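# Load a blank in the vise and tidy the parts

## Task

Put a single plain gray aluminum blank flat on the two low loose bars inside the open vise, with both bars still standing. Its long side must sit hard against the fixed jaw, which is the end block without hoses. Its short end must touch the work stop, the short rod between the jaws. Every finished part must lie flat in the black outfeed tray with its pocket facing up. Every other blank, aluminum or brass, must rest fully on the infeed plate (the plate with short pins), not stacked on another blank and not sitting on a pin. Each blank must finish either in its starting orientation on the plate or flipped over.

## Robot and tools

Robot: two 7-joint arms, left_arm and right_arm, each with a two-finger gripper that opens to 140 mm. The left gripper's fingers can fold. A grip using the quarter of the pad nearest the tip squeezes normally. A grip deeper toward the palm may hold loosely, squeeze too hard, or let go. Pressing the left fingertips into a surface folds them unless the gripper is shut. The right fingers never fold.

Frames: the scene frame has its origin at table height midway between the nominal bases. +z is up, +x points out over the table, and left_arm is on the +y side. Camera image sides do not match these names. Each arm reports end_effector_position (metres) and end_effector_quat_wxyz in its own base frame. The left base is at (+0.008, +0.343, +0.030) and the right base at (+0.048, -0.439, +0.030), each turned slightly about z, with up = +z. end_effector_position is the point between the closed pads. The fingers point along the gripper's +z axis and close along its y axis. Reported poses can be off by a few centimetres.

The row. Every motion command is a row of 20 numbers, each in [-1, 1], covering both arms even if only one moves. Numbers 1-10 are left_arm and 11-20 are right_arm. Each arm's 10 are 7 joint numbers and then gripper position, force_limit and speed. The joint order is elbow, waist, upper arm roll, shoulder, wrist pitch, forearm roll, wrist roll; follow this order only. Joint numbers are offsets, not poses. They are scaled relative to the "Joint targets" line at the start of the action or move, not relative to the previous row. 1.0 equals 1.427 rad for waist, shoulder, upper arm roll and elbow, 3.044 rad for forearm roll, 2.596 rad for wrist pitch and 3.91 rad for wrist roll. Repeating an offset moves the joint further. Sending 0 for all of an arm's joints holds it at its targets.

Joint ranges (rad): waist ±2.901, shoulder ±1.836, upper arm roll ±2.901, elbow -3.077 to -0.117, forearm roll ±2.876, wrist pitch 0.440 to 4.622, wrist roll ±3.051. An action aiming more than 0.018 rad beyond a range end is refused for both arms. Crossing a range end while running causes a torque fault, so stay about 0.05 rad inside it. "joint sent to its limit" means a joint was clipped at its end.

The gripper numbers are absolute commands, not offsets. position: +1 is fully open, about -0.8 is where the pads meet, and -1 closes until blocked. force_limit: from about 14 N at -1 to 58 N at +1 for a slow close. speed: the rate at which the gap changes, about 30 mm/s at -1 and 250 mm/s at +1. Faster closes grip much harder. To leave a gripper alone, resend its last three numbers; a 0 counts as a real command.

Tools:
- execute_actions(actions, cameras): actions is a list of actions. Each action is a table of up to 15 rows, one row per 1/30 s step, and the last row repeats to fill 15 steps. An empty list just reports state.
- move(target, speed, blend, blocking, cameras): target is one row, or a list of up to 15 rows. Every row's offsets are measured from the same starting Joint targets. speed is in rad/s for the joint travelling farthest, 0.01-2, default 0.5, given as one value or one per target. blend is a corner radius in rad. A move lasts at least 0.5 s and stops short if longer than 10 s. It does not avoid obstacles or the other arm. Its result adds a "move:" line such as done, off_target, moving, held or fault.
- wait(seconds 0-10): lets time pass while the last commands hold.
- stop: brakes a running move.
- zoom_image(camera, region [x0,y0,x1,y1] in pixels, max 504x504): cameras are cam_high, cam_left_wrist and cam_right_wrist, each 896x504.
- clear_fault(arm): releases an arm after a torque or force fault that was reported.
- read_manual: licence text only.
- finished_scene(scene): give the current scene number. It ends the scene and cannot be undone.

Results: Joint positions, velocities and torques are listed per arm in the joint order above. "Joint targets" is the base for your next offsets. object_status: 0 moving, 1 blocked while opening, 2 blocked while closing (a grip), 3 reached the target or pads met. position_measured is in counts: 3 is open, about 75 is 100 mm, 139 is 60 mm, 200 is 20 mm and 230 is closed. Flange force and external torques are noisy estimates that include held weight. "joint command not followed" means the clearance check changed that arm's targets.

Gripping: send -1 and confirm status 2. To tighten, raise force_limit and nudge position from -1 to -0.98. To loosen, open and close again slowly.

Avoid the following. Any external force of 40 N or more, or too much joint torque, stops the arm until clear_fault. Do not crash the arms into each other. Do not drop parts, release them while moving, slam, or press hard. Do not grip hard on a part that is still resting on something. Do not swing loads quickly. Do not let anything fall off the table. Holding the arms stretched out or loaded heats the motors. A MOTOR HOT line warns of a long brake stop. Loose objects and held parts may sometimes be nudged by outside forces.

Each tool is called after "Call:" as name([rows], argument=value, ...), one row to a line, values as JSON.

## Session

Scene 1 done. Now get scene 2's state.

Call:
execute_actions(actions=[])

Scene clock: 0.00 s.
left_arm: end_effector_position=(+0.2746, -0.1132, +0.3643) position_measured=3 object_status=3 end_effector_quat_wxyz=(+0.076, +0.784, -0.513, -0.341) | right_arm: end_effector_position=(+0.4580, +0.4983, +0.1243) position_measured=3 object_status=3 end_effector_quat_wxyz=(-0.143, +0.984, -0.098, +0.047)
Joint names: [elbow, waist, upper arm roll, shoulder, wrist pitch, forearm roll, wrist roll]
Joint positions: left_arm=[-1.879 -0.387 0.01 -0.113 1.052 -0.013 -0.793] | right_arm=[-2.044 0.792 0.011 0.291 2.612 0.198 -0.727]
Joint velocities: within noise
Joint torques (N m): no reading
External joint torques (N m): no reading
Flange force (N): no reading
Joint targets: left_arm=[-1.879 -0.387 0.010 -0.113 1.052 -0.013 -0.793] | right_arm=[-2.044 0.792 0.011 0.291 2.612 0.198 -0.727]
Tool commands: left_gripper/position=+1.0 left_gripper/force_limit=+1.0 left_gripper/speed=+1.0 right_gripper/position=+1.0 right_gripper/force_limit=+1.0 right_gripper/speed=+1.0
camera_calibration:
cam_left_wrist: T_world_to_cam=[[-0.751828, -0.46231, 0.470132, -0.0102087], [-0.0192608, 0.728107, 0.685192, -0.153849], [-0.659078, 0.506092, -0.556316, 0.583856], [0, 0, 0, 1]] pos_world=[0.374168, -0.188186, 0.435024]
cam_right_wrist: T_world_to_cam=[[-0.162425, -0.941056, -0.2967, 0.589701], [-0.96075, 0.0822969, 0.264928, 0.370218], [-0.224895, 0.328085, -0.917487, 0.189101], [0, 0, 0, 1]] pos_world=[0.493997, 0.462433, 0.25038]

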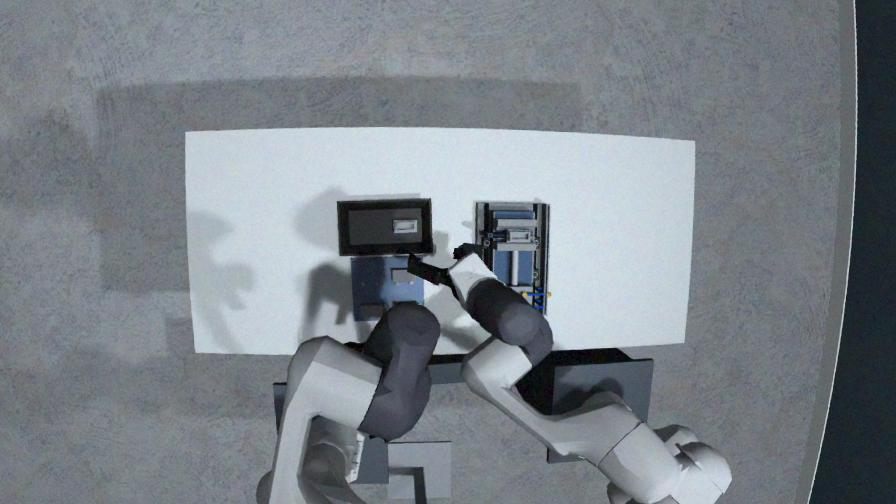

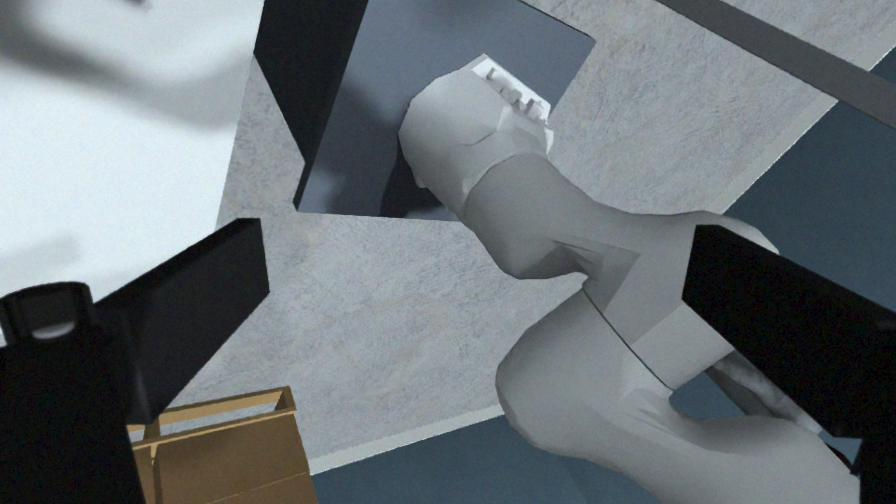

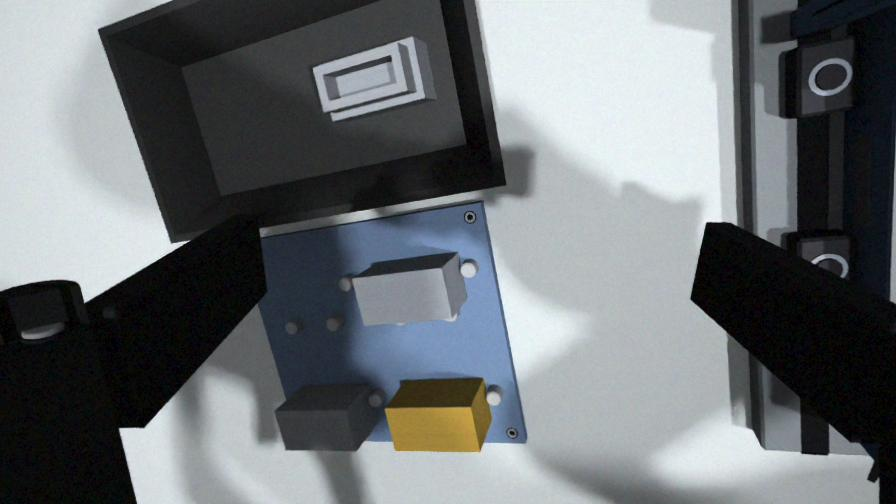

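Call:
zoom_image(camera="cam_high", region=[460, 190, 570, 320])

Call:
zoom_image(camera="cam_high", region=[325, 190, 445, 330])

Call:
zoom_image(camera="cam_right_wrist", region=[230, 190, 550, 460])

Scaled by 3.877 from the camera's 896x504 image, which has a finer 1280x720 frame.

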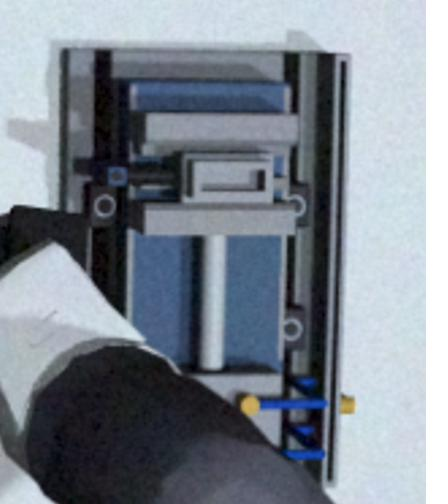

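Scaled by 3.600 from the camera's 896x504 image, which has a finer 1280x720 frame.

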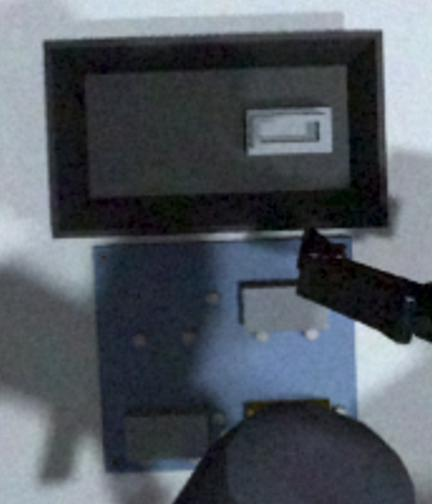

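Scaled by 1.575 from the camera's 896x504 image, which has a finer 1280x720 frame.

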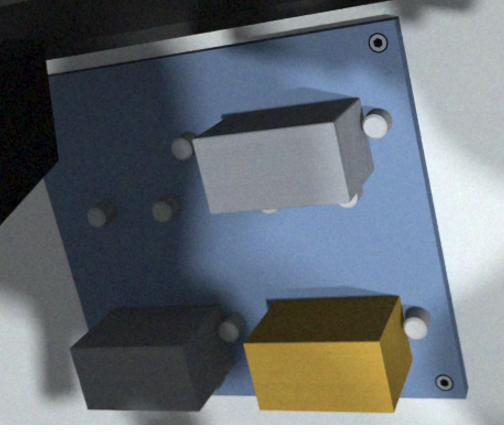

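Call:
move(target=[0.10641, 0.11955, -0.00701, 0.22069, 0.33786, 0.00427, 0.14747, -0.2, -0.1, -1, 0.13060, -0.21906, -0.00771, -0.06231, -0.21274, -0.06505, -0.49494, -0.15, -0.1, -1], speed=1.0)

Scene clock: 54.50 s.
left_arm: end_effector_position=(+0.6048, -0.1342, +0.2502) position_measured=154 object_status=3 end_effector_quat_wxyz=(+0.002, +0.709, -0.705, +0.000) | right_arm: end_effector_position=(+0.5413, +0.2823, +0.1987) position_measured=148 object_status=3 end_effector_quat_wxyz=(-0.001, +0.709, +0.705, +0.001)
Joint names: [elbow, waist, upper arm roll, shoulder, wrist pitch, forearm roll, wrist roll]
Joint positions: left_arm=[-1.729 -0.218 0.001 0.2 1.927 -0.004 -0.22] | right_arm=[-1.86 0.48 -0.001 0.203 2.064 0.003 -2.658]
Joint velocities: left_arm=[within noise] | right_arm=[-0.001 0 0 0.001 0.001 -0.001 -0.006]
Joint torques (N m): left_arm=[25.05 0.84 0.58 -38.82 2.91 1.09 0.15] | right_arm=[26.05 -0.37 0.95 -38.57 2.29 0.52 -0.19]
External joint torques (N m): left_arm=[0.41 0.75 0.32 0.35 0.33 0.38 0.14] | right_arm=[1.76 -0.29 0.81 0.34 -0.28 -0.32 -0.19]
Flange force (N): left_arm=[-0.6 -2.7 0.1] | right_arm=[4.0 7.7 -2.9]
Joint targets: left_arm=[-1.728 -0.216 0.000 0.201 1.929 0.000 -0.216] | right_arm=[-1.858 0.479 0.000 0.203 2.060 0.000 -2.663]
move: done
camera_calibration:
cam_left_wrist: T_world_to_cam=[[-0.999985, -0.0039692, 0.00384378, 0.610289], [-0.00244715, 0.941872, 0.335964, 0.0518993], [-0.00495385, 0.335949, -0.941867, 0.426657], [0, 0, 0, 1]] pos_world=[0.612521, -0.189795, 0.382073]
cam_right_wrist: T_world_to_cam=[[0.999906, 0.0116441, -0.00720325, -0.533621], [0.0134111, -0.938923, 0.343865, 0.193605], [-0.0027593, -0.343929, -0.938992, 0.420744], [0, 0, 0, 1]] pos_world=[0.532135, 0.332699, 0.324657]

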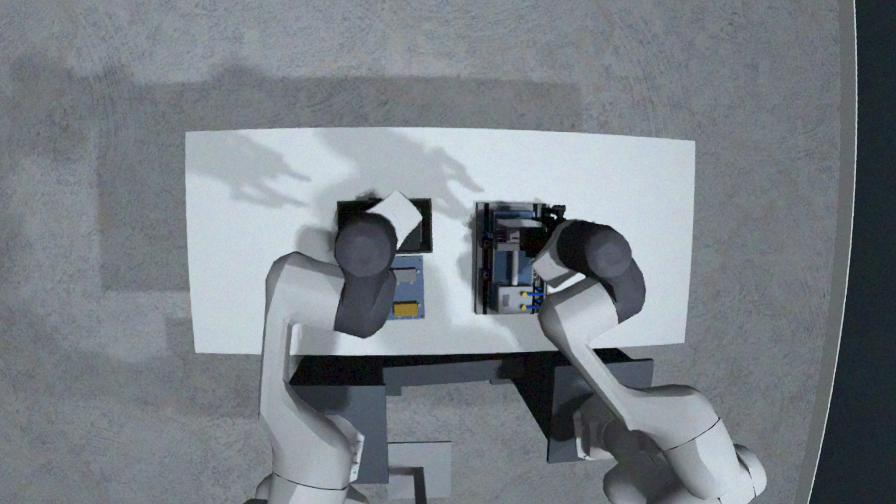

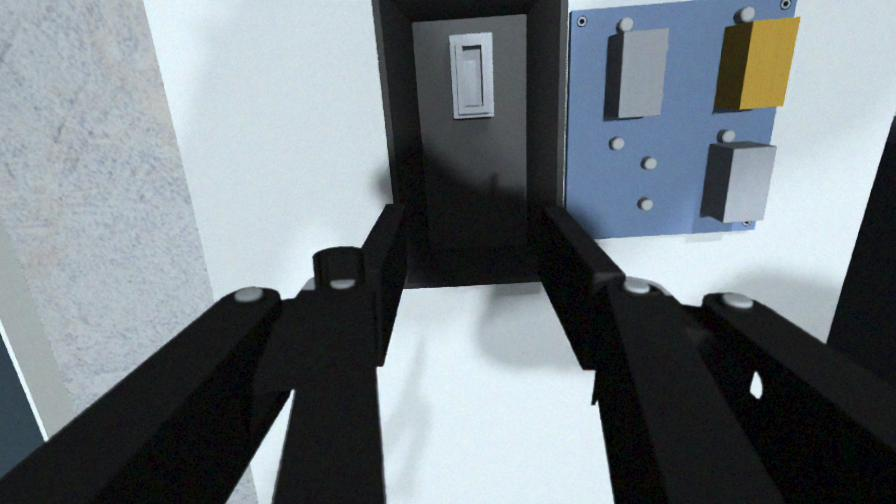

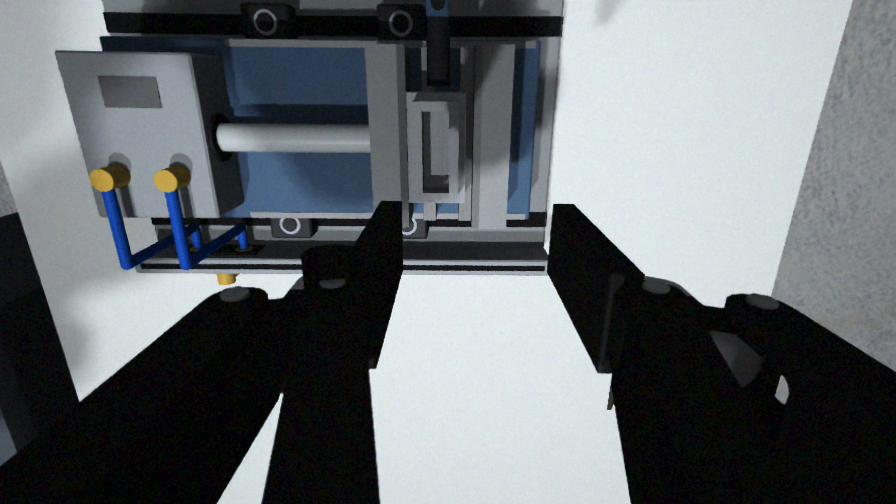

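Call:
zoom_image(camera="cam_right_wrist", region=[360, 70, 530, 240])

Scaled by 2.965 from the camera's 896x504 image, which has a finer 1280x720 frame.

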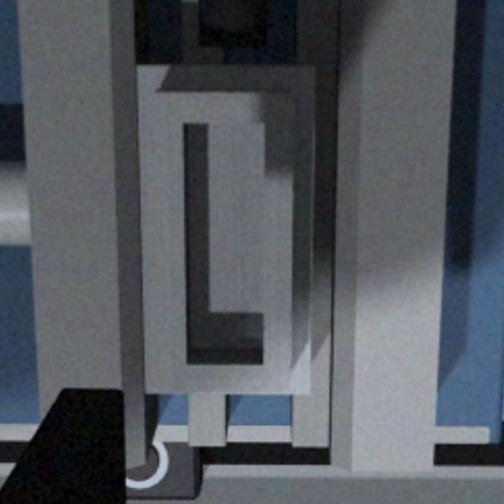

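Call:
move(target=[0,0,0,0,0,0,0,-0.2,-0.1,-1, -0.07718, 0.02845, 0, 0.0330, 0.06210, 0, 0.00818, -0.15, -0.1, -1], speed=0.3, cameras=["cam_left_wrist","cam_right_wrist"])

Call:
zoom_image(camera="cam_right_wrist", region=[340, 60, 600, 290])

Call:
zoom_image(camera="cam_left_wrist", region=[360, 0, 600, 300])

Scene clock: 91.63 s.
left_arm: end_effector_position=(+0.6050, -0.1342, +0.2503) position_measured=154 object_status=3 end_effector_quat_wxyz=(+0.002, +0.708, -0.706, +0.000) | right_arm: end_effector_position=(+0.5228, +0.2985, +0.1345) position_measured=148 object_status=3 end_effector_quat_wxyz=(-0.001, +0.703, +0.711, +0.000)
Joint names: [elbow, waist, upper arm roll, shoulder, wrist pitch, forearm roll, wrist roll]
Joint positions: left_arm=[-1.729 -0.218 0.001 0.2 1.927 -0.004 -0.219] | right_arm=[-1.967 0.518 -0.001 0.251 2.216 0.003 -2.635]
Joint velocities: left_arm=[within noise] | right_arm=[-0.001 0 -0.001 0 0.004 -0.001 0.004]
Joint torques (N m): left_arm=[24.93 0.84 0.66 -38.77 2.86 1.05 0.16] | right_arm=[24.62 0 1.04 -39.2 2.79 0.47 0.13]
External joint torques (N m): left_arm=[0.42 0.73 0.39 0.12 0.3 0.34 0.16] | right_arm=[1.22 -0.06 0.72 0.45 0.21 -0.29 0.13]
Flange force (N): left_arm=[-0.8 -2.1 0.0] | right_arm=[3.4 4.8 -0.1]
Joint targets: left_arm=[-1.728 -0.216 0.000 0.201 1.929 0.000 -0.216] | right_arm=[-1.968 0.520 0.000 0.250 2.221 0.000 -2.631]
move: done
camera_calibration:
cam_left_wrist: T_world_to_cam=[[-0.99999, -0.00308936, 0.00331206, 0.610709], [-0.00179689, 0.941859, 0.336004, 0.0515002], [-0.00415753, 0.335994, -0.941855, 0.426306], [0, 0, 0, 1]] pos_world=[0.612568, -0.189856, 0.382192]
cam_right_wrist: T_world_to_cam=[[0.999575, 0.0274827, -0.00968069, -0.520016], [0.0291349, -0.937964, 0.345507, 0.222349], [0.000415336, -0.345643, -0.938366, 0.364723], [0, 0, 0, 1]] pos_world=[0.513165, 0.348911, 0.260386]
Images, in order (width x height): cam_left_wrist 896x504, cam_right_wrist 896x504.

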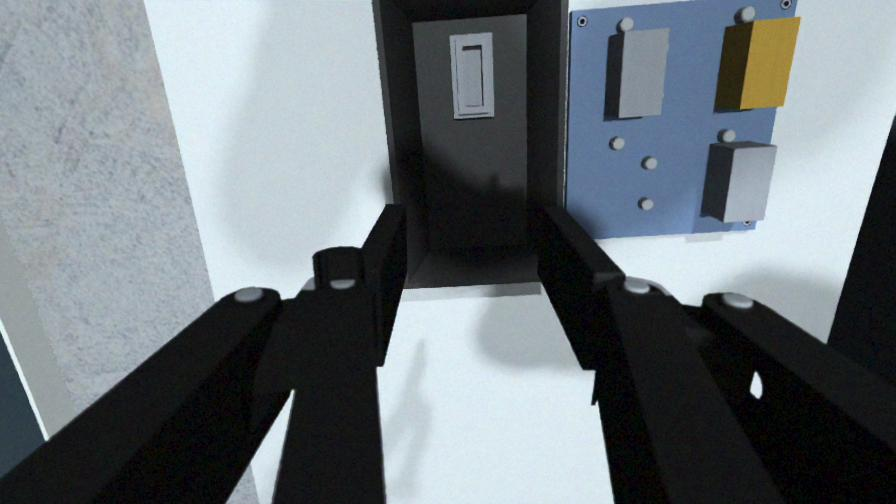

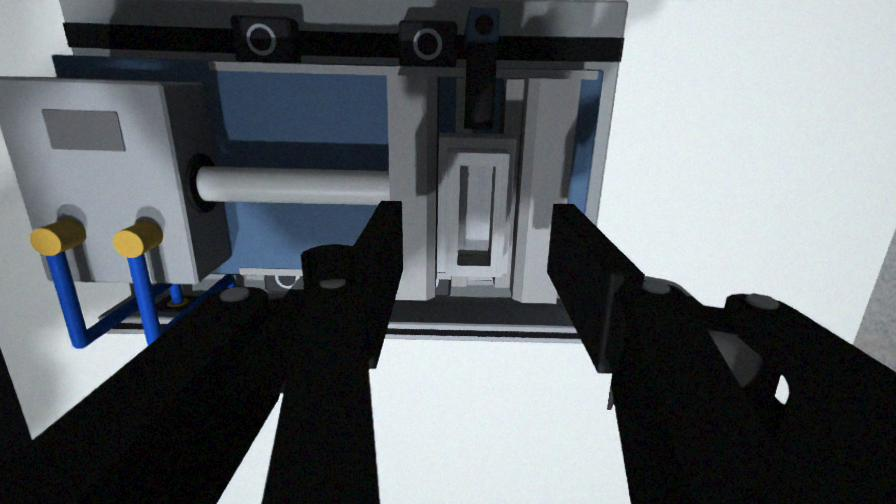

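Scaled by 1.938 from the camera's 896x504 image, which has a finer 1280x720 frame.

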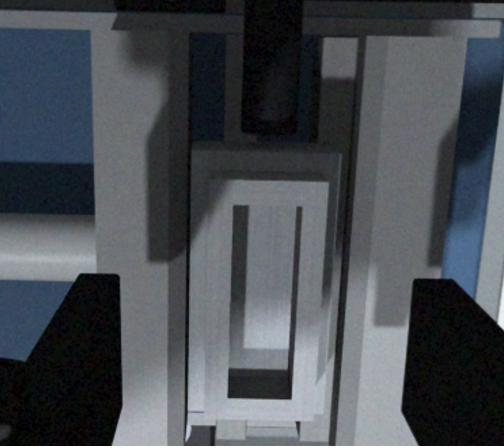

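Scaled by 1.680 from the camera's 896x504 image, which has a finer 1280x720 frame.

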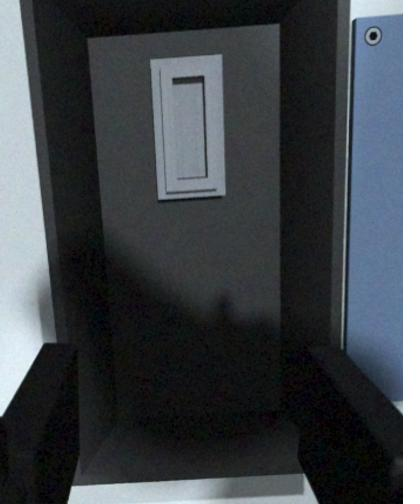

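Call:
zoom_image(camera="cam_right_wrist", region=[430, 125, 530, 205])

Call:
zoom_image(camera="cam_right_wrist", region=[430, 215, 530, 295])

Scaled by 5.040 from the camera's 896x504 image, which has a finer 1280x720 frame.

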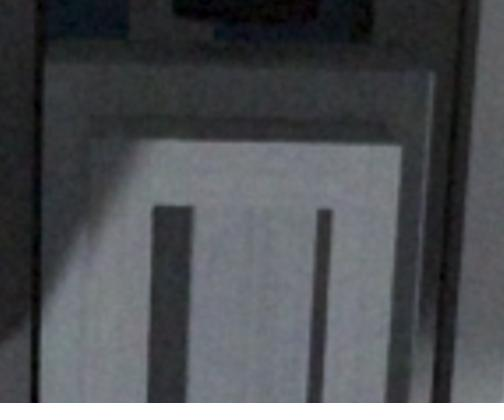

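Scaled by 5.040 from the camera's 896x504 image, which has a finer 1280x720 frame.

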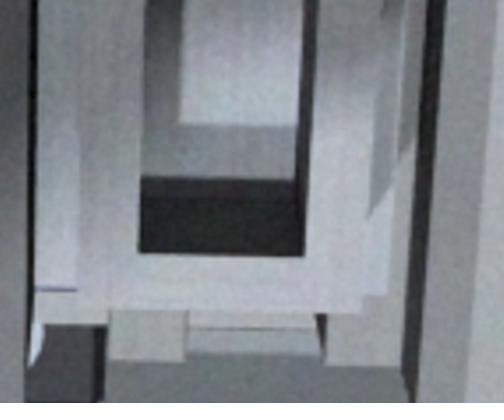

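Call:
move(target=[0,0,0,0,0,0,0,-0.2,-0.1,-1, -0.01780, 0, 0, 0.03160, 0.02754, 0, 0, -0.15, -0.1, -1], speed=0.12, cameras=["cam_right_wrist"])

Call:
zoom_image(camera="cam_right_wrist", region=[370, 150, 600, 300])

Scene clock: 116.40 s.
left_arm: end_effector_position=(+0.6050, -0.1343, +0.2504) position_measured=154 object_status=3 end_effector_quat_wxyz=(+0.002, +0.708, -0.706, +0.000) | right_arm: end_effector_position=(+0.5235, +0.2988, +0.1034) position_measured=148 object_status=3 end_effector_quat_wxyz=(-0.001, +0.704, +0.710, +0.001)
Joint names: [elbow, waist, upper arm roll, shoulder, wrist pitch, forearm roll, wrist roll]
Joint positions: left_arm=[-1.729 -0.218 0.001 0.2 1.927 -0.004 -0.219] | right_arm=[-1.992 0.518 -0.001 0.294 2.287 0.003 -2.634]
Joint velocities: left_arm=[within noise] | right_arm=[0 0 0 0 0.004 0.001 0.001]
Joint torques (N m): left_arm=[24.95 0.87 0.67 -38.79 2.84 1.02 0.11] | right_arm=[24 0.02 1.18 -39.8 2.69 0.42 0.09]
External joint torques (N m): left_arm=[0.34 0.87 0.49 0.31 0.27 0.32 0.11] | right_arm=[1.26 -0.04 0.81 0.55 0.11 -0.3 0.09]
Flange force (N): left_arm=[-0.8 -2.4 0.1] | right_arm=[3.6 5.3 0.2]
Joint targets: left_arm=[-1.728 -0.216 0.000 0.201 1.929 0.000 -0.216] | right_arm=[-1.994 0.520 0.000 0.295 2.293 0.000 -2.631]
move: done
camera_calibration:
cam_right_wrist: T_world_to_cam=[[0.999635, 0.0259709, -0.00738781, -0.520888], [0.0269258, -0.938373, 0.344573, 0.234772], [0.00201633, -0.344646, -0.938731, 0.334563], [0, 0, 0, 1]] pos_world=[0.513703, 0.349138, 0.229321]
Images, in order (width x height): cam_right_wrist 896x504.

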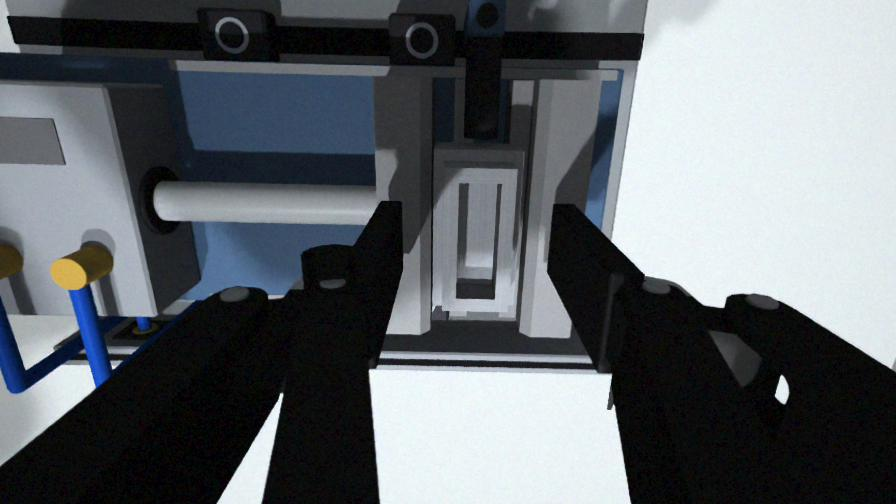

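Scaled by 2.191 from the camera's 896x504 image, which has a finer 1280x720 frame.

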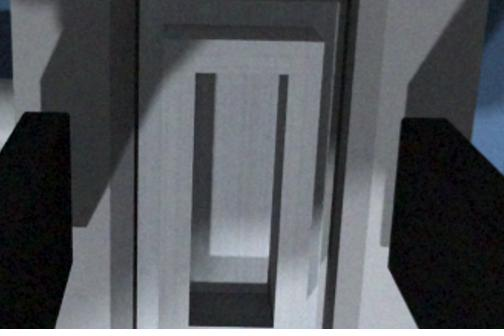

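Call:
move(target=[0,0,0,0,0,0,0,-0.2,-0.1,-1, 0,0,0,0,0,0,0, -1, -0.1, -1], cameras=["cam_right_wrist"])

Scene clock: 119.93 s.
left_arm: end_effector_position=(+0.6051, -0.1343, +0.2504) position_measured=154 object_status=3 end_effector_quat_wxyz=(+0.002, +0.708, -0.706, +0.000) | right_arm: end_effector_position=(+0.5238, +0.2990, +0.1035) position_measured=195 object_status=0 end_effector_quat_wxyz=(-0.001, +0.704, +0.710, +0.001)
Joint names: [elbow, waist, upper arm roll, shoulder, wrist pitch, forearm roll, wrist roll]
Joint positions: left_arm=[-1.729 -0.218 0.001 0.2 1.927 -0.003 -0.219] | right_arm=[-1.992 0.518 -0.001 0.294 2.289 0.003 -2.634]
Joint velocities: within noise
Joint torques (N m): left_arm=[24.89 0.89 0.66 -38.78 2.86 1.01 0.13] | right_arm=[24.03 0.01 0.95 -38.96 3 0.46 0.12]
External joint torques (N m): left_arm=[0.34 0.98 0.56 0.18 0.29 0.31 0.13] | right_arm=[1.3 -0.05 0.59 1.42 0.42 -0.26 0.12]
Flange force (N): left_arm=[-1.1 -2.0 0.1] | right_arm=[4.6 7.1 2.1]
Joint targets: left_arm=[-1.728 -0.216 0.000 0.201 1.929 0.000 -0.216] | right_arm=[-1.994 0.520 0.000 0.295 2.293 0.000 -2.631]
move: done
camera_calibration:
cam_right_wrist: T_world_to_cam=[[0.999643, 0.0259239, -0.00641529, -0.521268], [0.026548, -0.938552, 0.344117, 0.235178], [0.00289975, -0.344164, -0.938905, 0.334128], [0, 0, 0, 1]] pos_world=[0.513869, 0.349235, 0.229442]
Images, in order (width x height): cam_right_wrist 896x504.

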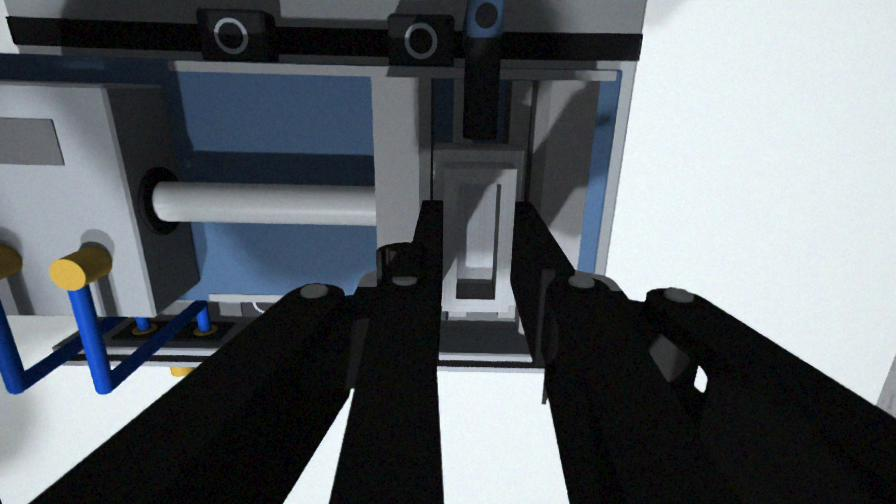

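Call:
move(target=[0,0,0,0,0,0,0,-0.2,-0.1,-1, 0.02705, 0, 0, -0.0417, -0.03686, 0, 0, -1, -0.1, -1], speed=0.12, cameras=["cam_right_wrist"])

Scene clock: 140.37 s.
left_arm: end_effector_position=(+0.6051, -0.1343, +0.2504) position_measured=154 object_status=3 end_effector_quat_wxyz=(+0.002, +0.708, -0.706, +0.000) | right_arm: end_effector_position=(+0.5250, +0.2998, +0.1457) position_measured=195 object_status=2 end_effector_quat_wxyz=(+0.000, +0.704, +0.710, +0.004)
Joint names: [elbow, waist, upper arm roll, shoulder, wrist pitch, forearm roll, wrist roll]
Joint positions: left_arm=[-1.729 -0.218 0.001 0.2 1.927 -0.003 -0.219] | right_arm=[-1.957 0.518 -0.001 0.237 2.201 0.003 -2.634]
Joint velocities: left_arm=[within noise] | right_arm=[-0.001 0 0 0 -0.004 0 -0.001]
Joint torques (N m): left_arm=[24.85 0.87 0.66 -38.81 2.83 0.98 0.14] | right_arm=[25.57 0.05 1.03 -39.58 2.38 0.51 0.13]
External joint torques (N m): left_arm=[0.24 0.76 0.38 0.25 0.25 0.28 0.14] | right_arm=[1.96 0.05 0.78 -0.13 -0.23 -0.26 0.12]
Flange force (N): left_arm=[-0.9 -1.8 0.3] | right_arm=[4.5 6.4 -2.6]
Joint targets: left_arm=[-1.728 -0.216 0.000 0.201 1.929 0.000 -0.216] | right_arm=[-1.955 0.520 0.000 0.235 2.197 0.000 -2.631]
move: done
camera_calibration:
cam_right_wrist: T_world_to_cam=[[0.999657, 0.0260838, -0.00213225, -0.522902], [0.0252414, -0.939435, 0.341798, 0.222641], [0.00691226, -0.341734, -0.939771, 0.37127], [0, 0, 0, 1]] pos_world=[0.514537, 0.349672, 0.271696]
Images, in order (width x height): cam_right_wrist 896x504.

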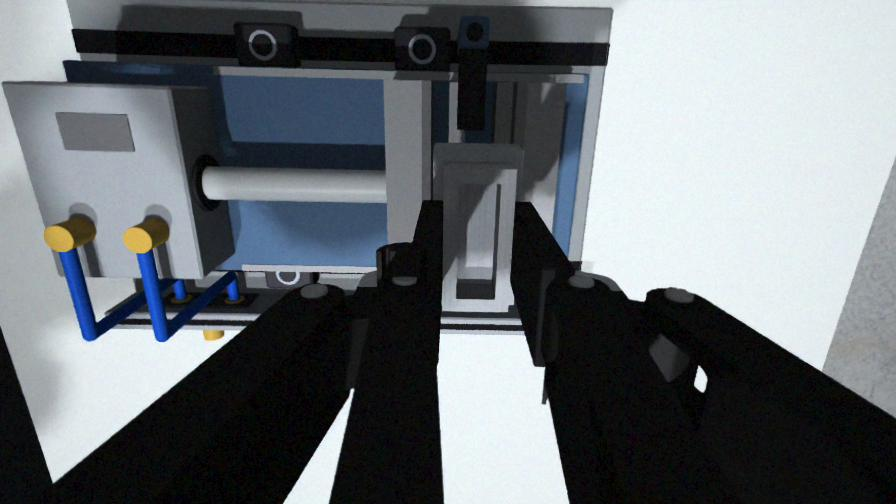

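Call:
move([
  [0,0,0,0,0,0,0,-0.2,-0.1,-1, 0.03854, 0, 0, -0.03111, -0.04099, 0, 0, -1, -0.1, -1],
  [0,0,0,0,0,0,0,-0.2,-0.1,-1, 0.19986, 0.14076, 0, 0.11677, -0.04721, 0, 0.05416, -1, -0.1, -1],
  [0,0,0,0,0,0,0,-0.2,-0.1,-1, 0.13943, 0.14076, 0, 0.22064, 0.04310, 0, 0.05416, -1, -0.1, -1],
], speed=[0.25, 0.35, 0.25], blend=[0.02, 0.04, 0], cameras=["cam_high", "cam_left_wrist", "cam_right_wrist"])

Scene clock: 152.03 s.
left_arm: end_effector_position=(+0.6051, -0.1343, +0.2505) position_measured=154 object_status=3 end_effector_quat_wxyz=(+0.002, +0.708, -0.706, +0.000) | right_arm: end_effector_position=(+0.4960, +0.4376, +0.0420) position_measured=195 object_status=2 end_effector_quat_wxyz=(-0.001, +0.707, +0.708, -0.003)
Joint names: [elbow, waist, upper arm roll, shoulder, wrist pitch, forearm roll, wrist roll]
Joint positions: left_arm=[-1.729 -0.218 0.001 0.2 1.927 -0.003 -0.219] | right_arm=[-1.757 0.721 0.001 0.553 2.303 0.002 -2.423]
Joint velocities: left_arm=[within noise] | right_arm=[0 0 -0.001 -0.001 0.006 0.001 0.002]
Joint torques (N m): left_arm=[24.86 0.86 0.7 -38.82 2.82 0.99 0.12] | right_arm=[24.5 -0.2 1.05 -48.16 2.93 0.46 0.02]
External joint torques (N m): left_arm=[0.29 0.89 0.56 0.2 0.26 0.29 0.12] | right_arm=[2.04 -0.34 0.35 -0.81 0.36 -0.24 0.02]
Flange force (N): left_arm=[-1.0 -1.9 0.1] | right_arm=[4.2 5.1 -1.2]
Joint targets: left_arm=[-1.728 -0.216 0.000 0.201 1.929 0.000 -0.216] | right_arm=[-1.756 0.721 0.000 0.550 2.309 0.000 -2.419]
move: done; blend cut to 0 rad at target 1
camera_calibration:
cam_left_wrist: T_world_to_cam=[[-0.999992, -0.00277983, 0.00277439, 0.611057], [-0.00168572, 0.941832, 0.33608, 0.0514007], [-0.00354725, 0.336073, -0.941829, 0.426074], [0, 0, 0, 1]] pos_world=[0.61265, -0.189904, 0.382319]
cam_right_wrist: T_world_to_cam=[[0.999722, 0.0187961, -0.0142502, -0.494022], [0.0225872, -0.936929, 0.348789, 0.388217], [-0.00679559, -0.349014, -0.937093, 0.330968], [0, 0, 0, 1]] pos_world=[0.487365, 0.48853, 0.167702]

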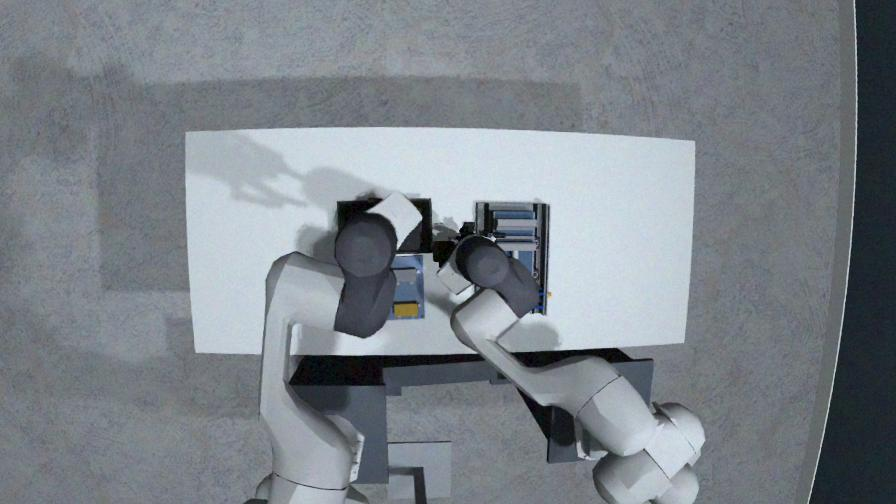

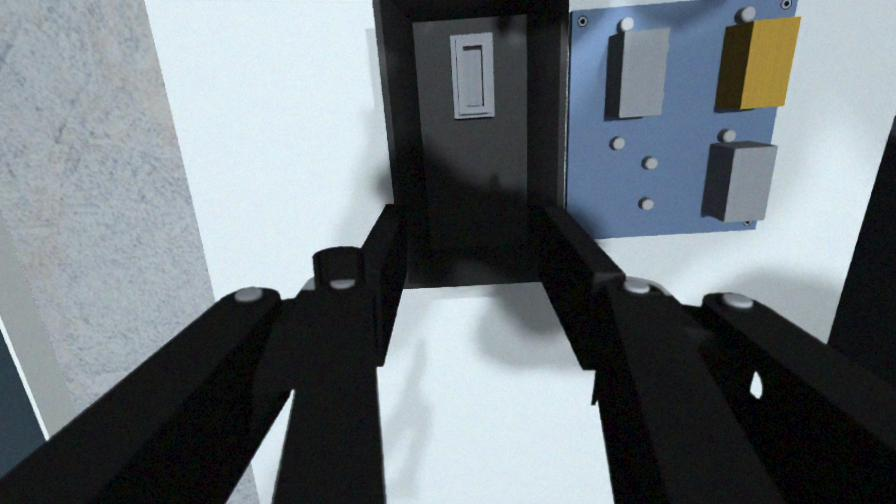

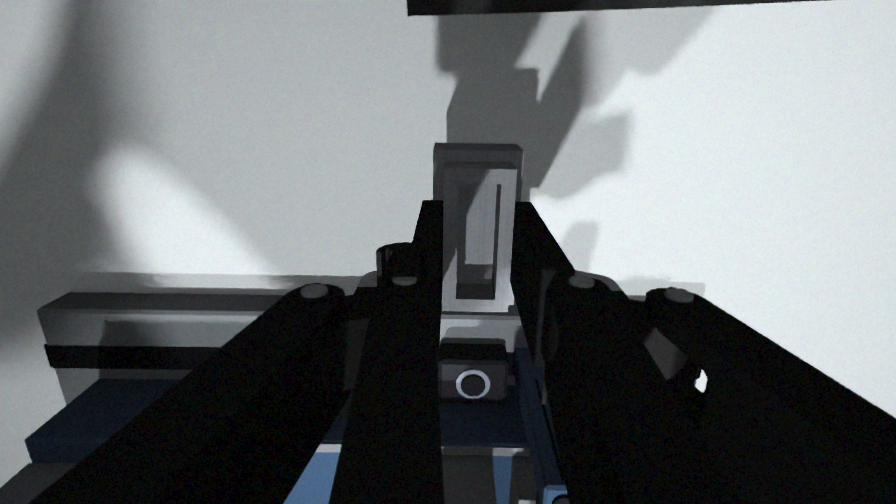

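Call:
zoom_image(camera="cam_right_wrist", region=[20, 240, 460, 420])

Call:
zoom_image(camera="cam_right_wrist", region=[420, 180, 740, 420])

Scaled by 1.145 from the camera's 896x504 image, which has a finer 1280x720 frame.

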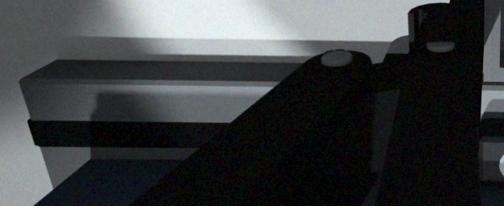

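Scaled by 1.575 from the camera's 896x504 image, which has a finer 1280x720 frame.

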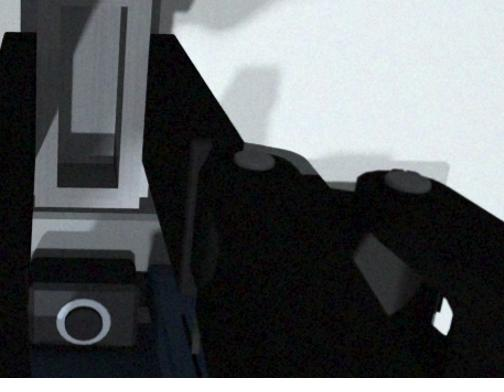

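Call:
move(target=[0,0,0,0,0,0,0,-0.2,-0.1,-1, -0.00140, 0, 0, 0.01300, 0.0079, 0, 0, -1, -0.1, -1], speed=0.05, cameras=[])

Scene clock: 172.73 s.
left_arm: end_effector_position=(+0.6052, -0.1343, +0.2505) position_measured=154 object_status=3 end_effector_quat_wxyz=(+0.002, +0.708, -0.706, +0.000) | right_arm: end_effector_position=(+0.4971, +0.4384, +0.0327) position_measured=195 object_status=2 end_effector_quat_wxyz=(-0.001, +0.707, +0.707, -0.002)
Joint names: [elbow, waist, upper arm roll, shoulder, wrist pitch, forearm roll, wrist roll]
Joint positions: left_arm=[-1.728 -0.218 0.001 0.2 1.927 -0.003 -0.219] | right_arm=[-1.758 0.721 0.001 0.569 2.323 0.002 -2.422]
Joint velocities: left_arm=[within noise] | right_arm=[0 -0.001 0 -0.001 0.004 0.001 -0.001]
Joint torques (N m): left_arm=[24.76 0.79 0.7 -38.83 2.82 0.97 0.11] | right_arm=[24.03 -0.31 1.23 -47.62 2.95 0.48 0.09]
External joint torques (N m): left_arm=[0.1 0.77 0.51 0.36 0.24 0.27 0.11] | right_arm=[1.76 -0.45 0.53 -0.01 0.38 -0.21 0.09]
Flange force (N): left_arm=[-0.9 -1.6 0.5] | right_arm=[4.7 5.8 0.4]
Joint targets: left_arm=[-1.728 -0.216 0.000 0.201 1.929 0.000 -0.216] | right_arm=[-1.758 0.721 0.000 0.569 2.329 0.000 -2.419]
move: done
No camera images: "cameras" was empty.

Call:
execute_actions([
  [[0,0,0,0,0,0,0,-0.2,-0.1,-1,-0.0002,0,0,0.00171,0.00105,0,0,-1,-0.1,-1]],
  [[0,0,0,0,0,0,0,-0.2,-0.1,-1,-0.0002,0,0,0.00171,0.00105,0,0,-1,-0.1,-1]],
  [[0,0,0,0,0,0,0,-0.2,-0.1,-1,-0.0002,0,0,0.00171,0.00105,0,0,-1,-0.1,-1]],
  [[0,0,0,0,0,0,0,-0.2,-0.1,-1,-0.0002,0,0,0.00171,0.00105,0,0,-1,-0.1,-1]],
], cameras=[])

Scene clock: 179.07 s.
left_arm: end_effector_position=(+0.6052, -0.1343, +0.2505) position_measured=154 object_status=3 end_effector_quat_wxyz=(+0.002, +0.708, -0.706, +0.000) | right_arm: end_effector_position=(+0.4973, +0.4385, +0.0270) position_measured=195 object_status=2 end_effector_quat_wxyz=(-0.001, +0.707, +0.707, -0.001)
Joint names: [elbow, waist, upper arm roll, shoulder, wrist pitch, forearm roll, wrist roll]
Joint positions: left_arm=[-1.728 -0.218 0.001 0.2 1.927 -0.003 -0.219] | right_arm=[-1.759 0.721 0.001 0.578 2.335 0.002 -2.422]
Joint velocities: within noise
Joint torques (N m): left_arm=[24.81 0.85 0.72 -38.81 2.82 0.98 0.13] | right_arm=[23.93 -0.34 1.23 -47.56 2.92 0.44 0.14]
External joint torques (N m): left_arm=[0.29 0.83 0.52 0.17 0.25 0.28 0.13] | right_arm=[1.79 -0.2 0.74 0.07 0.34 -0.24 0.14]
External joint torques at the end of the 1st action: left_arm=[0.17 0.93 0.63 0.3 0.23 0.28 0.1] | right_arm=[1.54 -0.38 0.59 0.54 0.3 -0.24 0.1]
External joint torques at the end of the 2nd action: left_arm=[0.31 0.93 0.6 0.14 0.25 0.28 0.08] | right_arm=[1.66 -0.37 0.57 0.29 0.34 -0.25 0.08]
External joint torques at the end of the 3rd action: left_arm=[0.22 0.85 0.52 0.3 0.25 0.27 0.12] | right_arm=[1.73 -0.36 0.56 0.1 0.4 -0.25 0.08]
Flange force (N): left_arm=[-1.0 -1.8 0.1] | right_arm=[5.3 5.8 0.5]
Flange force at the end of the 1st action (N): left_arm=[-1.2 -1.7 0.4] | right_arm=[5.3 6.2 1.2]
Flange force at the end of the 2nd action (N): left_arm=[-1.1 -1.8 0.1] | right_arm=[5.1 6.0 0.9]
Flange force at the end of the 3rd action (N): left_arm=[-1.0 -1.9 0.3] | right_arm=[4.9 5.8 0.7]
Joint targets: left_arm=[-1.728 -0.216 0.000 0.201 1.929 0.000 -0.216] | right_arm=[-1.759 0.721 0.000 0.578 2.340 0.000 -2.419]
Step readings (joint positions of left_arm | right_arm; steps 1 to 15: 1st action; 16 to 30: 2nd action; 31 to 45: 3rd action; 46 to 60: 4th action):
0: [-1.728 -0.218 0.001 0.200 1.927 -0.003 -0.219] | [-1.758 0.721 0.001 0.569 2.324 0.002 -2.422]
1: [-1.728 -0.218 0.001 0.200 1.927 -0.003 -0.219] | [-1.758 0.721 0.001 0.569 2.324 0.002 -2.422]
2: [-1.728 -0.218 0.001 0.200 1.927 -0.003 -0.219] | [-1.758 0.721 0.001 0.569 2.325 0.002 -2.422]
4: [-1.728 -0.218 0.001 0.200 1.927 -0.003 -0.219] | [-1.758 0.721 0.001 0.570 2.326 0.002 -2.422]
8: [-1.728 -0.218 0.001 0.200 1.927 -0.003 -0.219] | [-1.758 0.721 0.001 0.571 2.326 0.002 -2.422]
15: [-1.728 -0.218 0.001 0.200 1.927 -0.003 -0.219] | [-1.758 0.721 0.001 0.571 2.327 0.002 -2.422]
16: [-1.728 -0.218 0.001 0.200 1.927 -0.003 -0.219] | [-1.758 0.721 0.001 0.571 2.327 0.002 -2.422]
17: [-1.728 -0.218 0.001 0.200 1.927 -0.003 -0.219] | [-1.758 0.721 0.001 0.571 2.327 0.002 -2.422]
19: [-1.728 -0.218 0.001 0.200 1.927 -0.003 -0.219] | [-1.758 0.721 0.001 0.572 2.328 0.002 -2.422]
23: [-1.728 -0.218 0.001 0.200 1.927 -0.003 -0.219] | [-1.758 0.721 0.001 0.573 2.329 0.002 -2.422]
30: [-1.728 -0.218 0.001 0.200 1.927 -0.003 -0.219] | [-1.758 0.721 0.001 0.573 2.329 0.002 -2.422]
31: [-1.728 -0.218 0.001 0.200 1.927 -0.003 -0.219] | [-1.758 0.721 0.001 0.573 2.329 0.002 -2.422]
32: [-1.728 -0.218 0.001 0.200 1.927 -0.003 -0.219] | [-1.758 0.721 0.001 0.574 2.330 0.002 -2.422]
34: [-1.728 -0.218 0.001 0.200 1.927 -0.003 -0.219] | [-1.758 0.721 0.001 0.575 2.331 0.002 -2.422]
38: [-1.728 -0.218 0.001 0.200 1.927 -0.003 -0.219] | [-1.758 0.721 0.001 0.576 2.331 0.002 -2.422]
45: [-1.728 -0.218 0.001 0.200 1.927 -0.003 -0.219] | [-1.758 0.721 0.001 0.576 2.332 0.002 -2.422]
46: [-1.728 -0.218 0.001 0.200 1.927 -0.003 -0.219] | [-1.758 0.721 0.001 0.576 2.332 0.002 -2.422]
47: [-1.728 -0.218 0.001 0.200 1.927 -0.003 -0.219] | [-1.758 0.721 0.001 0.576 2.333 0.002 -2.422]
49: [-1.728 -0.218 0.001 0.200 1.927 -0.003 -0.219] | [-1.758 0.721 0.001 0.577 2.333 0.002 -2.422]
53: [-1.728 -0.218 0.001 0.200 1.927 -0.003 -0.219] | [-1.759 0.721 0.001 0.578 2.334 0.002 -2.422]
60: [-1.728 -0.218 0.001 0.200 1.927 -0.003 -0.219] | [-1.759 0.721 0.001 0.578 2.335 0.002 -2.422]
No camera images: "cameras" was empty.

Call:
execute_actions([
  [[0,0,0,0,0,0,0,-0.2,-0.1,-1,-0.00013,0,0,0.00114,0.0007,0,0,-1,-0.1,-1]],
  [[0,0,0,0,0,0,0,-0.2,-0.1,-1,-0.00013,0,0,0.00114,0.0007,0,0,-1,-0.1,-1]],
  [[0,0,0,0,0,0,0,-0.2,-0.1,-1,-0.00013,0,0,0.00114,0.0007,0,0,-1,-0.1,-1]],
  [[0,0,0,0,0,0,0,-0.2,-0.1,-1,-0.00013,0,0,0.00114,0.0007,0,0,-1,-0.1,-1]],
], cameras=[])

Scene clock: 184.27 s.
left_arm: end_effector_position=(+0.6052, -0.1343, +0.2505) position_measured=154 object_status=3 end_effector_quat_wxyz=(+0.002, +0.708, -0.706, +0.000) | right_arm: end_effector_position=(+0.4973, +0.4385, +0.0235) position_measured=195 object_status=2 end_effector_quat_wxyz=(-0.001, +0.707, +0.707, -0.001)
Joint names: [elbow, waist, upper arm roll, shoulder, wrist pitch, forearm roll, wrist roll]
Joint positions: left_arm=[-1.728 -0.218 0.001 0.2 1.928 -0.003 -0.219] | right_arm=[-1.759 0.721 0.001 0.584 2.341 0.002 -2.422]
Joint velocities: within noise
Joint torques (N m): left_arm=[24.79 0.86 0.72 -38.84 2.81 0.97 0.12] | right_arm=[23.69 -0.38 1.19 -46.82 3.03 0.44 0.04]
External joint torques (N m): left_arm=[0.18 0.86 0.54 0.22 0.23 0.27 0.12] | right_arm=[1.47 -0.3 0.66 1.19 0.42 -0.24 0.04]
External joint torques at the end of the 1st action: left_arm=[0.1 0.95 0.62 0.41 0.24 0.28 0.13] | right_arm=[1.65 -0.28 0.74 0.46 0.28 -0.22 0.09]
External joint torques at the end of the 2nd action: left_arm=[0.09 0.87 0.55 0.36 0.23 0.27 0.13] | right_arm=[1.68 -0.29 0.68 0.28 0.24 -0.21 0.05]
External joint torques at the end of the 3rd action: left_arm=[0.2 0.71 0.48 0.35 0.23 0.25 0.12] | right_arm=[1.59 -0.24 0.67 0.29 0.34 -0.22 0.11]
Flange force (N): left_arm=[-1.1 -1.5 0.3] | right_arm=[6.0 7.0 2.6]
Flange force at the end of the 1st action (N): left_arm=[-1.2 -1.8 0.6] | right_arm=[5.6 6.3 1.1]
Flange force at the end of the 2nd action (N): left_arm=[-1.1 -1.6 0.5] | right_arm=[5.3 6.2 0.7]
Flange force at the end of the 3rd action (N): left_arm=[-0.8 -1.9 0.3] | right_arm=[5.0 5.6 0.9]
Joint targets: left_arm=[-1.728 -0.216 0.000 0.201 1.929 0.000 -0.216] | right_arm=[-1.760 0.721 0.000 0.585 2.347 0.000 -2.419]
Step readings (joint positions of left_arm | right_arm; steps 1 to 15: 1st action; 16 to 30: 2nd action; 31 to 45: 3rd action; 46 to 60: 4th action):
0: [-1.728 -0.218 0.001 0.200 1.928 -0.003 -0.219] | [-1.759 0.721 0.001 0.578 2.335 0.002 -2.422]
1: [-1.728 -0.218 0.001 0.200 1.928 -0.003 -0.219] | [-1.759 0.721 0.001 0.578 2.335 0.002 -2.422]
2: [-1.728 -0.218 0.001 0.200 1.928 -0.003 -0.219] | [-1.759 0.721 0.001 0.579 2.336 0.002 -2.422]
4: [-1.728 -0.218 0.001 0.200 1.928 -0.003 -0.219] | [-1.759 0.721 0.001 0.579 2.336 0.002 -2.422]
8: [-1.728 -0.218 0.001 0.200 1.928 -0.003 -0.219] | [-1.759 0.721 0.001 0.580 2.336 0.002 -2.422]
15: [-1.728 -0.218 0.001 0.200 1.928 -0.003 -0.219] | [-1.759 0.721 0.001 0.580 2.337 0.002 -2.422]
16: [-1.728 -0.218 0.001 0.200 1.928 -0.003 -0.219] | [-1.759 0.721 0.001 0.580 2.337 0.002 -2.422]
17: [-1.728 -0.218 0.001 0.200 1.928 -0.003 -0.219] | [-1.759 0.721 0.001 0.580 2.337 0.002 -2.422]
19: [-1.728 -0.218 0.001 0.200 1.928 -0.003 -0.219] | [-1.759 0.721 0.001 0.581 2.338 0.002 -2.422]
23: [-1.728 -0.218 0.001 0.200 1.928 -0.003 -0.219] | [-1.759 0.721 0.001 0.581 2.338 0.002 -2.422]
30: [-1.728 -0.218 0.001 0.200 1.928 -0.003 -0.219] | [-1.759 0.721 0.001 0.581 2.338 0.002 -2.422]
31: [-1.728 -0.218 0.001 0.200 1.928 -0.003 -0.219] | [-1.759 0.721 0.001 0.582 2.338 0.002 -2.422]
32: [-1.728 -0.218 0.001 0.200 1.928 -0.003 -0.219] | [-1.759 0.721 0.001 0.582 2.339 0.002 -2.422]
34: [-1.728 -0.218 0.001 0.200 1.928 -0.003 -0.219] | [-1.759 0.721 0.001 0.582 2.339 0.002 -2.422]
38: [-1.728 -0.218 0.001 0.200 1.928 -0.003 -0.219] | [-1.759 0.721 0.001 0.583 2.340 0.002 -2.422]
45: [-1.728 -0.218 0.001 0.200 1.928 -0.003 -0.219] | [-1.759 0.721 0.001 0.583 2.340 0.002 -2.422]
46: [-1.728 -0.218 0.001 0.200 1.928 -0.003 -0.219] | [-1.759 0.721 0.001 0.583 2.340 0.002 -2.422]
47: [-1.728 -0.218 0.001 0.200 1.928 -0.003 -0.219] | [-1.759 0.721 0.001 0.583 2.341 0.002 -2.422]
49: [-1.728 -0.218 0.001 0.200 1.928 -0.003 -0.219] | [-1.759 0.721 0.001 0.584 2.341 0.002 -2.422]
53: [-1.728 -0.218 0.001 0.200 1.928 -0.003 -0.219] | [-1.759 0.721 0.001 0.584 2.341 0.002 -2.422]
60: [-1.728 -0.218 0.001 0.200 1.928 -0.003 -0.219] | [-1.759 0.721 0.001 0.584 2.341 0.002 -2.422]
No camera images: "cameras" was empty.

Call:
execute_actions([
  [[0,0,0,0,0,0,0,-0.2,-0.1,-1,-0.0001,0,0,0.0008,0.0005,0,0,-1,-0.1,-1]],
  [[0,0,0,0,0,0,0,-0.2,-0.1,-1,0,0,0,0,0,0,0,-0.2,-0.1,-1]],
  [[0,0,0,0,0,0,0,-0.2,-0.1,-1,0,0,0,0,0,0,0,-0.2,-0.1,-1]],
  [[0,0,0,0,0,0,0,-0.2,-0.1,-1,0,0,0,0,0,0,0,-0.2,-0.1,-1]],
], cameras=["cam_right_wrist"])

Scene clock: 190.73 s.
left_arm: end_effector_position=(+0.6052, -0.1343, +0.2505) position_measured=154 object_status=3 end_effector_quat_wxyz=(+0.001, +0.708, -0.706, +0.000) | right_arm: end_effector_position=(+0.4980, +0.4391, +0.0235) position_measured=154 object_status=3 end_effector_quat_wxyz=(-0.001, +0.707, +0.707, +0.000)
Joint names: [elbow, waist, upper arm roll, shoulder, wrist pitch, forearm roll, wrist roll]
Joint positions: left_arm=[-1.728 -0.218 0.001 0.2 1.928 -0.003 -0.219] | right_arm=[-1.759 0.721 0.001 0.585 2.344 0.002 -2.422]
Joint velocities: within noise
Joint torques (N m): left_arm=[24.84 0.84 0.75 -38.81 2.8 0.97 0.1] | right_arm=[23.5 -0.32 1.23 -46.78 2.77 0.45 0.07]
External joint torques (N m): left_arm=[0.11 1.02 0.73 0.46 0.21 0.28 0.1] | right_arm=[1.26 -0.47 0.51 1.23 0.16 -0.23 0.07]
External joint torques at the end of the 1st action: left_arm=[0.21 0.78 0.47 0.25 0.24 0.24 0.13] | right_arm=[1.38 -0.45 0.69 1.75 0.59 -0.22 0.1]
External joint torques at the end of the 2nd action: left_arm=[0.17 0.67 0.37 0.32 0.23 0.25 0.07] | right_arm=[1.44 -0.4 0.62 1.12 0.3 -0.22 0.05]
External joint torques at the end of the 3rd action: left_arm=[0.2 1.02 0.71 0.3 0.23 0.27 0.11] | right_arm=[1.41 -0.49 0.44 1.14 0.22 -0.23 0.1]
Flange force (N): left_arm=[-1.2 -2.0 0.5] | right_arm=[5.6 6.9 2.3]
Flange force at the end of the 1st action (N): left_arm=[-0.9 -1.7 0.3] | right_arm=[6.5 7.7 3.9]
Flange force at the end of the 2nd action (N): left_arm=[-0.7 -1.7 0.4] | right_arm=[5.9 7.0 2.3]
Flange force at the end of the 3rd action (N): left_arm=[-1.3 -1.9 0.3] | right_arm=[5.8 7.1 2.2]
Joint targets: left_arm=[-1.728 -0.216 0.000 0.201 1.929 0.000 -0.216] | right_arm=[-1.760 0.721 0.000 0.586 2.349 0.000 -2.419]
Step readings (joint positions of left_arm | right_arm; steps 1 to 15: 1st action; 16 to 30: 2nd action; 31 to 45: 3rd action; 46 to 60: 4th action):
0: [-1.728 -0.218 0.001 0.200 1.928 -0.003 -0.219] | [-1.759 0.721 0.001 0.584 2.341 0.002 -2.422]
1: [-1.728 -0.218 0.001 0.200 1.928 -0.003 -0.219] | [-1.759 0.721 0.001 0.584 2.341 0.002 -2.422]
2: [-1.728 -0.218 0.001 0.200 1.928 -0.003 -0.219] | [-1.759 0.721 0.001 0.584 2.341 0.002 -2.422]
4: [-1.728 -0.218 0.001 0.200 1.928 -0.003 -0.219] | [-1.759 0.721 0.001 0.584 2.341 0.002 -2.422]
8: [-1.728 -0.218 0.001 0.200 1.928 -0.003 -0.219] | [-1.759 0.721 0.001 0.584 2.341 0.002 -2.422]
15: [-1.728 -0.218 0.001 0.200 1.928 -0.003 -0.219] | [-1.759 0.721 0.001 0.584 2.341 0.002 -2.422]
16: [-1.728 -0.218 0.001 0.200 1.928 -0.003 -0.219] | [-1.759 0.721 0.001 0.584 2.341 0.002 -2.422]
17: [-1.728 -0.218 0.001 0.200 1.928 -0.003 -0.219] | [-1.759 0.721 0.001 0.584 2.341 0.002 -2.422]
19: [-1.728 -0.218 0.001 0.200 1.928 -0.003 -0.219] | [-1.759 0.721 0.001 0.584 2.342 0.002 -2.422]
23: [-1.728 -0.218 0.001 0.200 1.928 -0.003 -0.219] | [-1.759 0.721 0.001 0.584 2.343 0.002 -2.422]
30: [-1.728 -0.218 0.001 0.200 1.928 -0.003 -0.219] | [-1.759 0.721 0.001 0.584 2.344 0.002 -2.422]
31: [-1.728 -0.218 0.001 0.200 1.928 -0.003 -0.219] | [-1.759 0.721 0.001 0.584 2.344 0.002 -2.422]
32: [-1.728 -0.218 0.001 0.200 1.928 -0.003 -0.219] | [-1.759 0.721 0.001 0.584 2.344 0.002 -2.422]
34: [-1.728 -0.218 0.001 0.200 1.928 -0.003 -0.219] | [-1.759 0.721 0.001 0.584 2.344 0.002 -2.422]
38: [-1.728 -0.218 0.001 0.200 1.928 -0.003 -0.219] | [-1.759 0.721 0.001 0.585 2.344 0.002 -2.422]
45: [-1.728 -0.218 0.001 0.200 1.928 -0.003 -0.219] | [-1.759 0.721 0.001 0.585 2.344 0.002 -2.422]
46: [-1.728 -0.218 0.001 0.200 1.928 -0.003 -0.219] | [-1.759 0.721 0.001 0.585 2.344 0.002 -2.422]
47: [-1.728 -0.218 0.001 0.200 1.928 -0.003 -0.219] | [-1.759 0.721 0.001 0.585 2.344 0.002 -2.422]
49: [-1.728 -0.218 0.001 0.200 1.928 -0.003 -0.219] | [-1.759 0.721 0.001 0.585 2.344 0.002 -2.422]
53: [-1.728 -0.218 0.001 0.200 1.928 -0.003 -0.219] | [-1.759 0.721 0.001 0.585 2.344 0.002 -2.422]
60: [-1.728 -0.218 0.001 0.200 1.928 -0.003 -0.219] | [-1.759 0.721 0.001 0.585 2.344 0.002 -2.422]
camera_calibration:
cam_right_wrist: T_world_to_cam=[[0.999804, 0.0178886, -0.00843213, -0.496091], [0.0196984, -0.938606, 0.344428, 0.398305], [-0.00175312, -0.344527, -0.938775, 0.309702], [0, 0, 0, 1]] pos_world=[0.488691, 0.489426, 0.149369]
Images, in order (width x height): cam_right_wrist 896x504.

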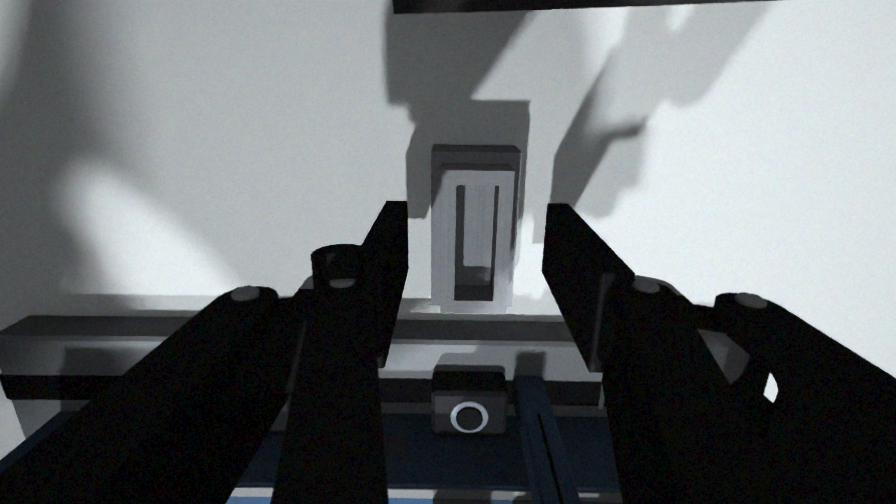

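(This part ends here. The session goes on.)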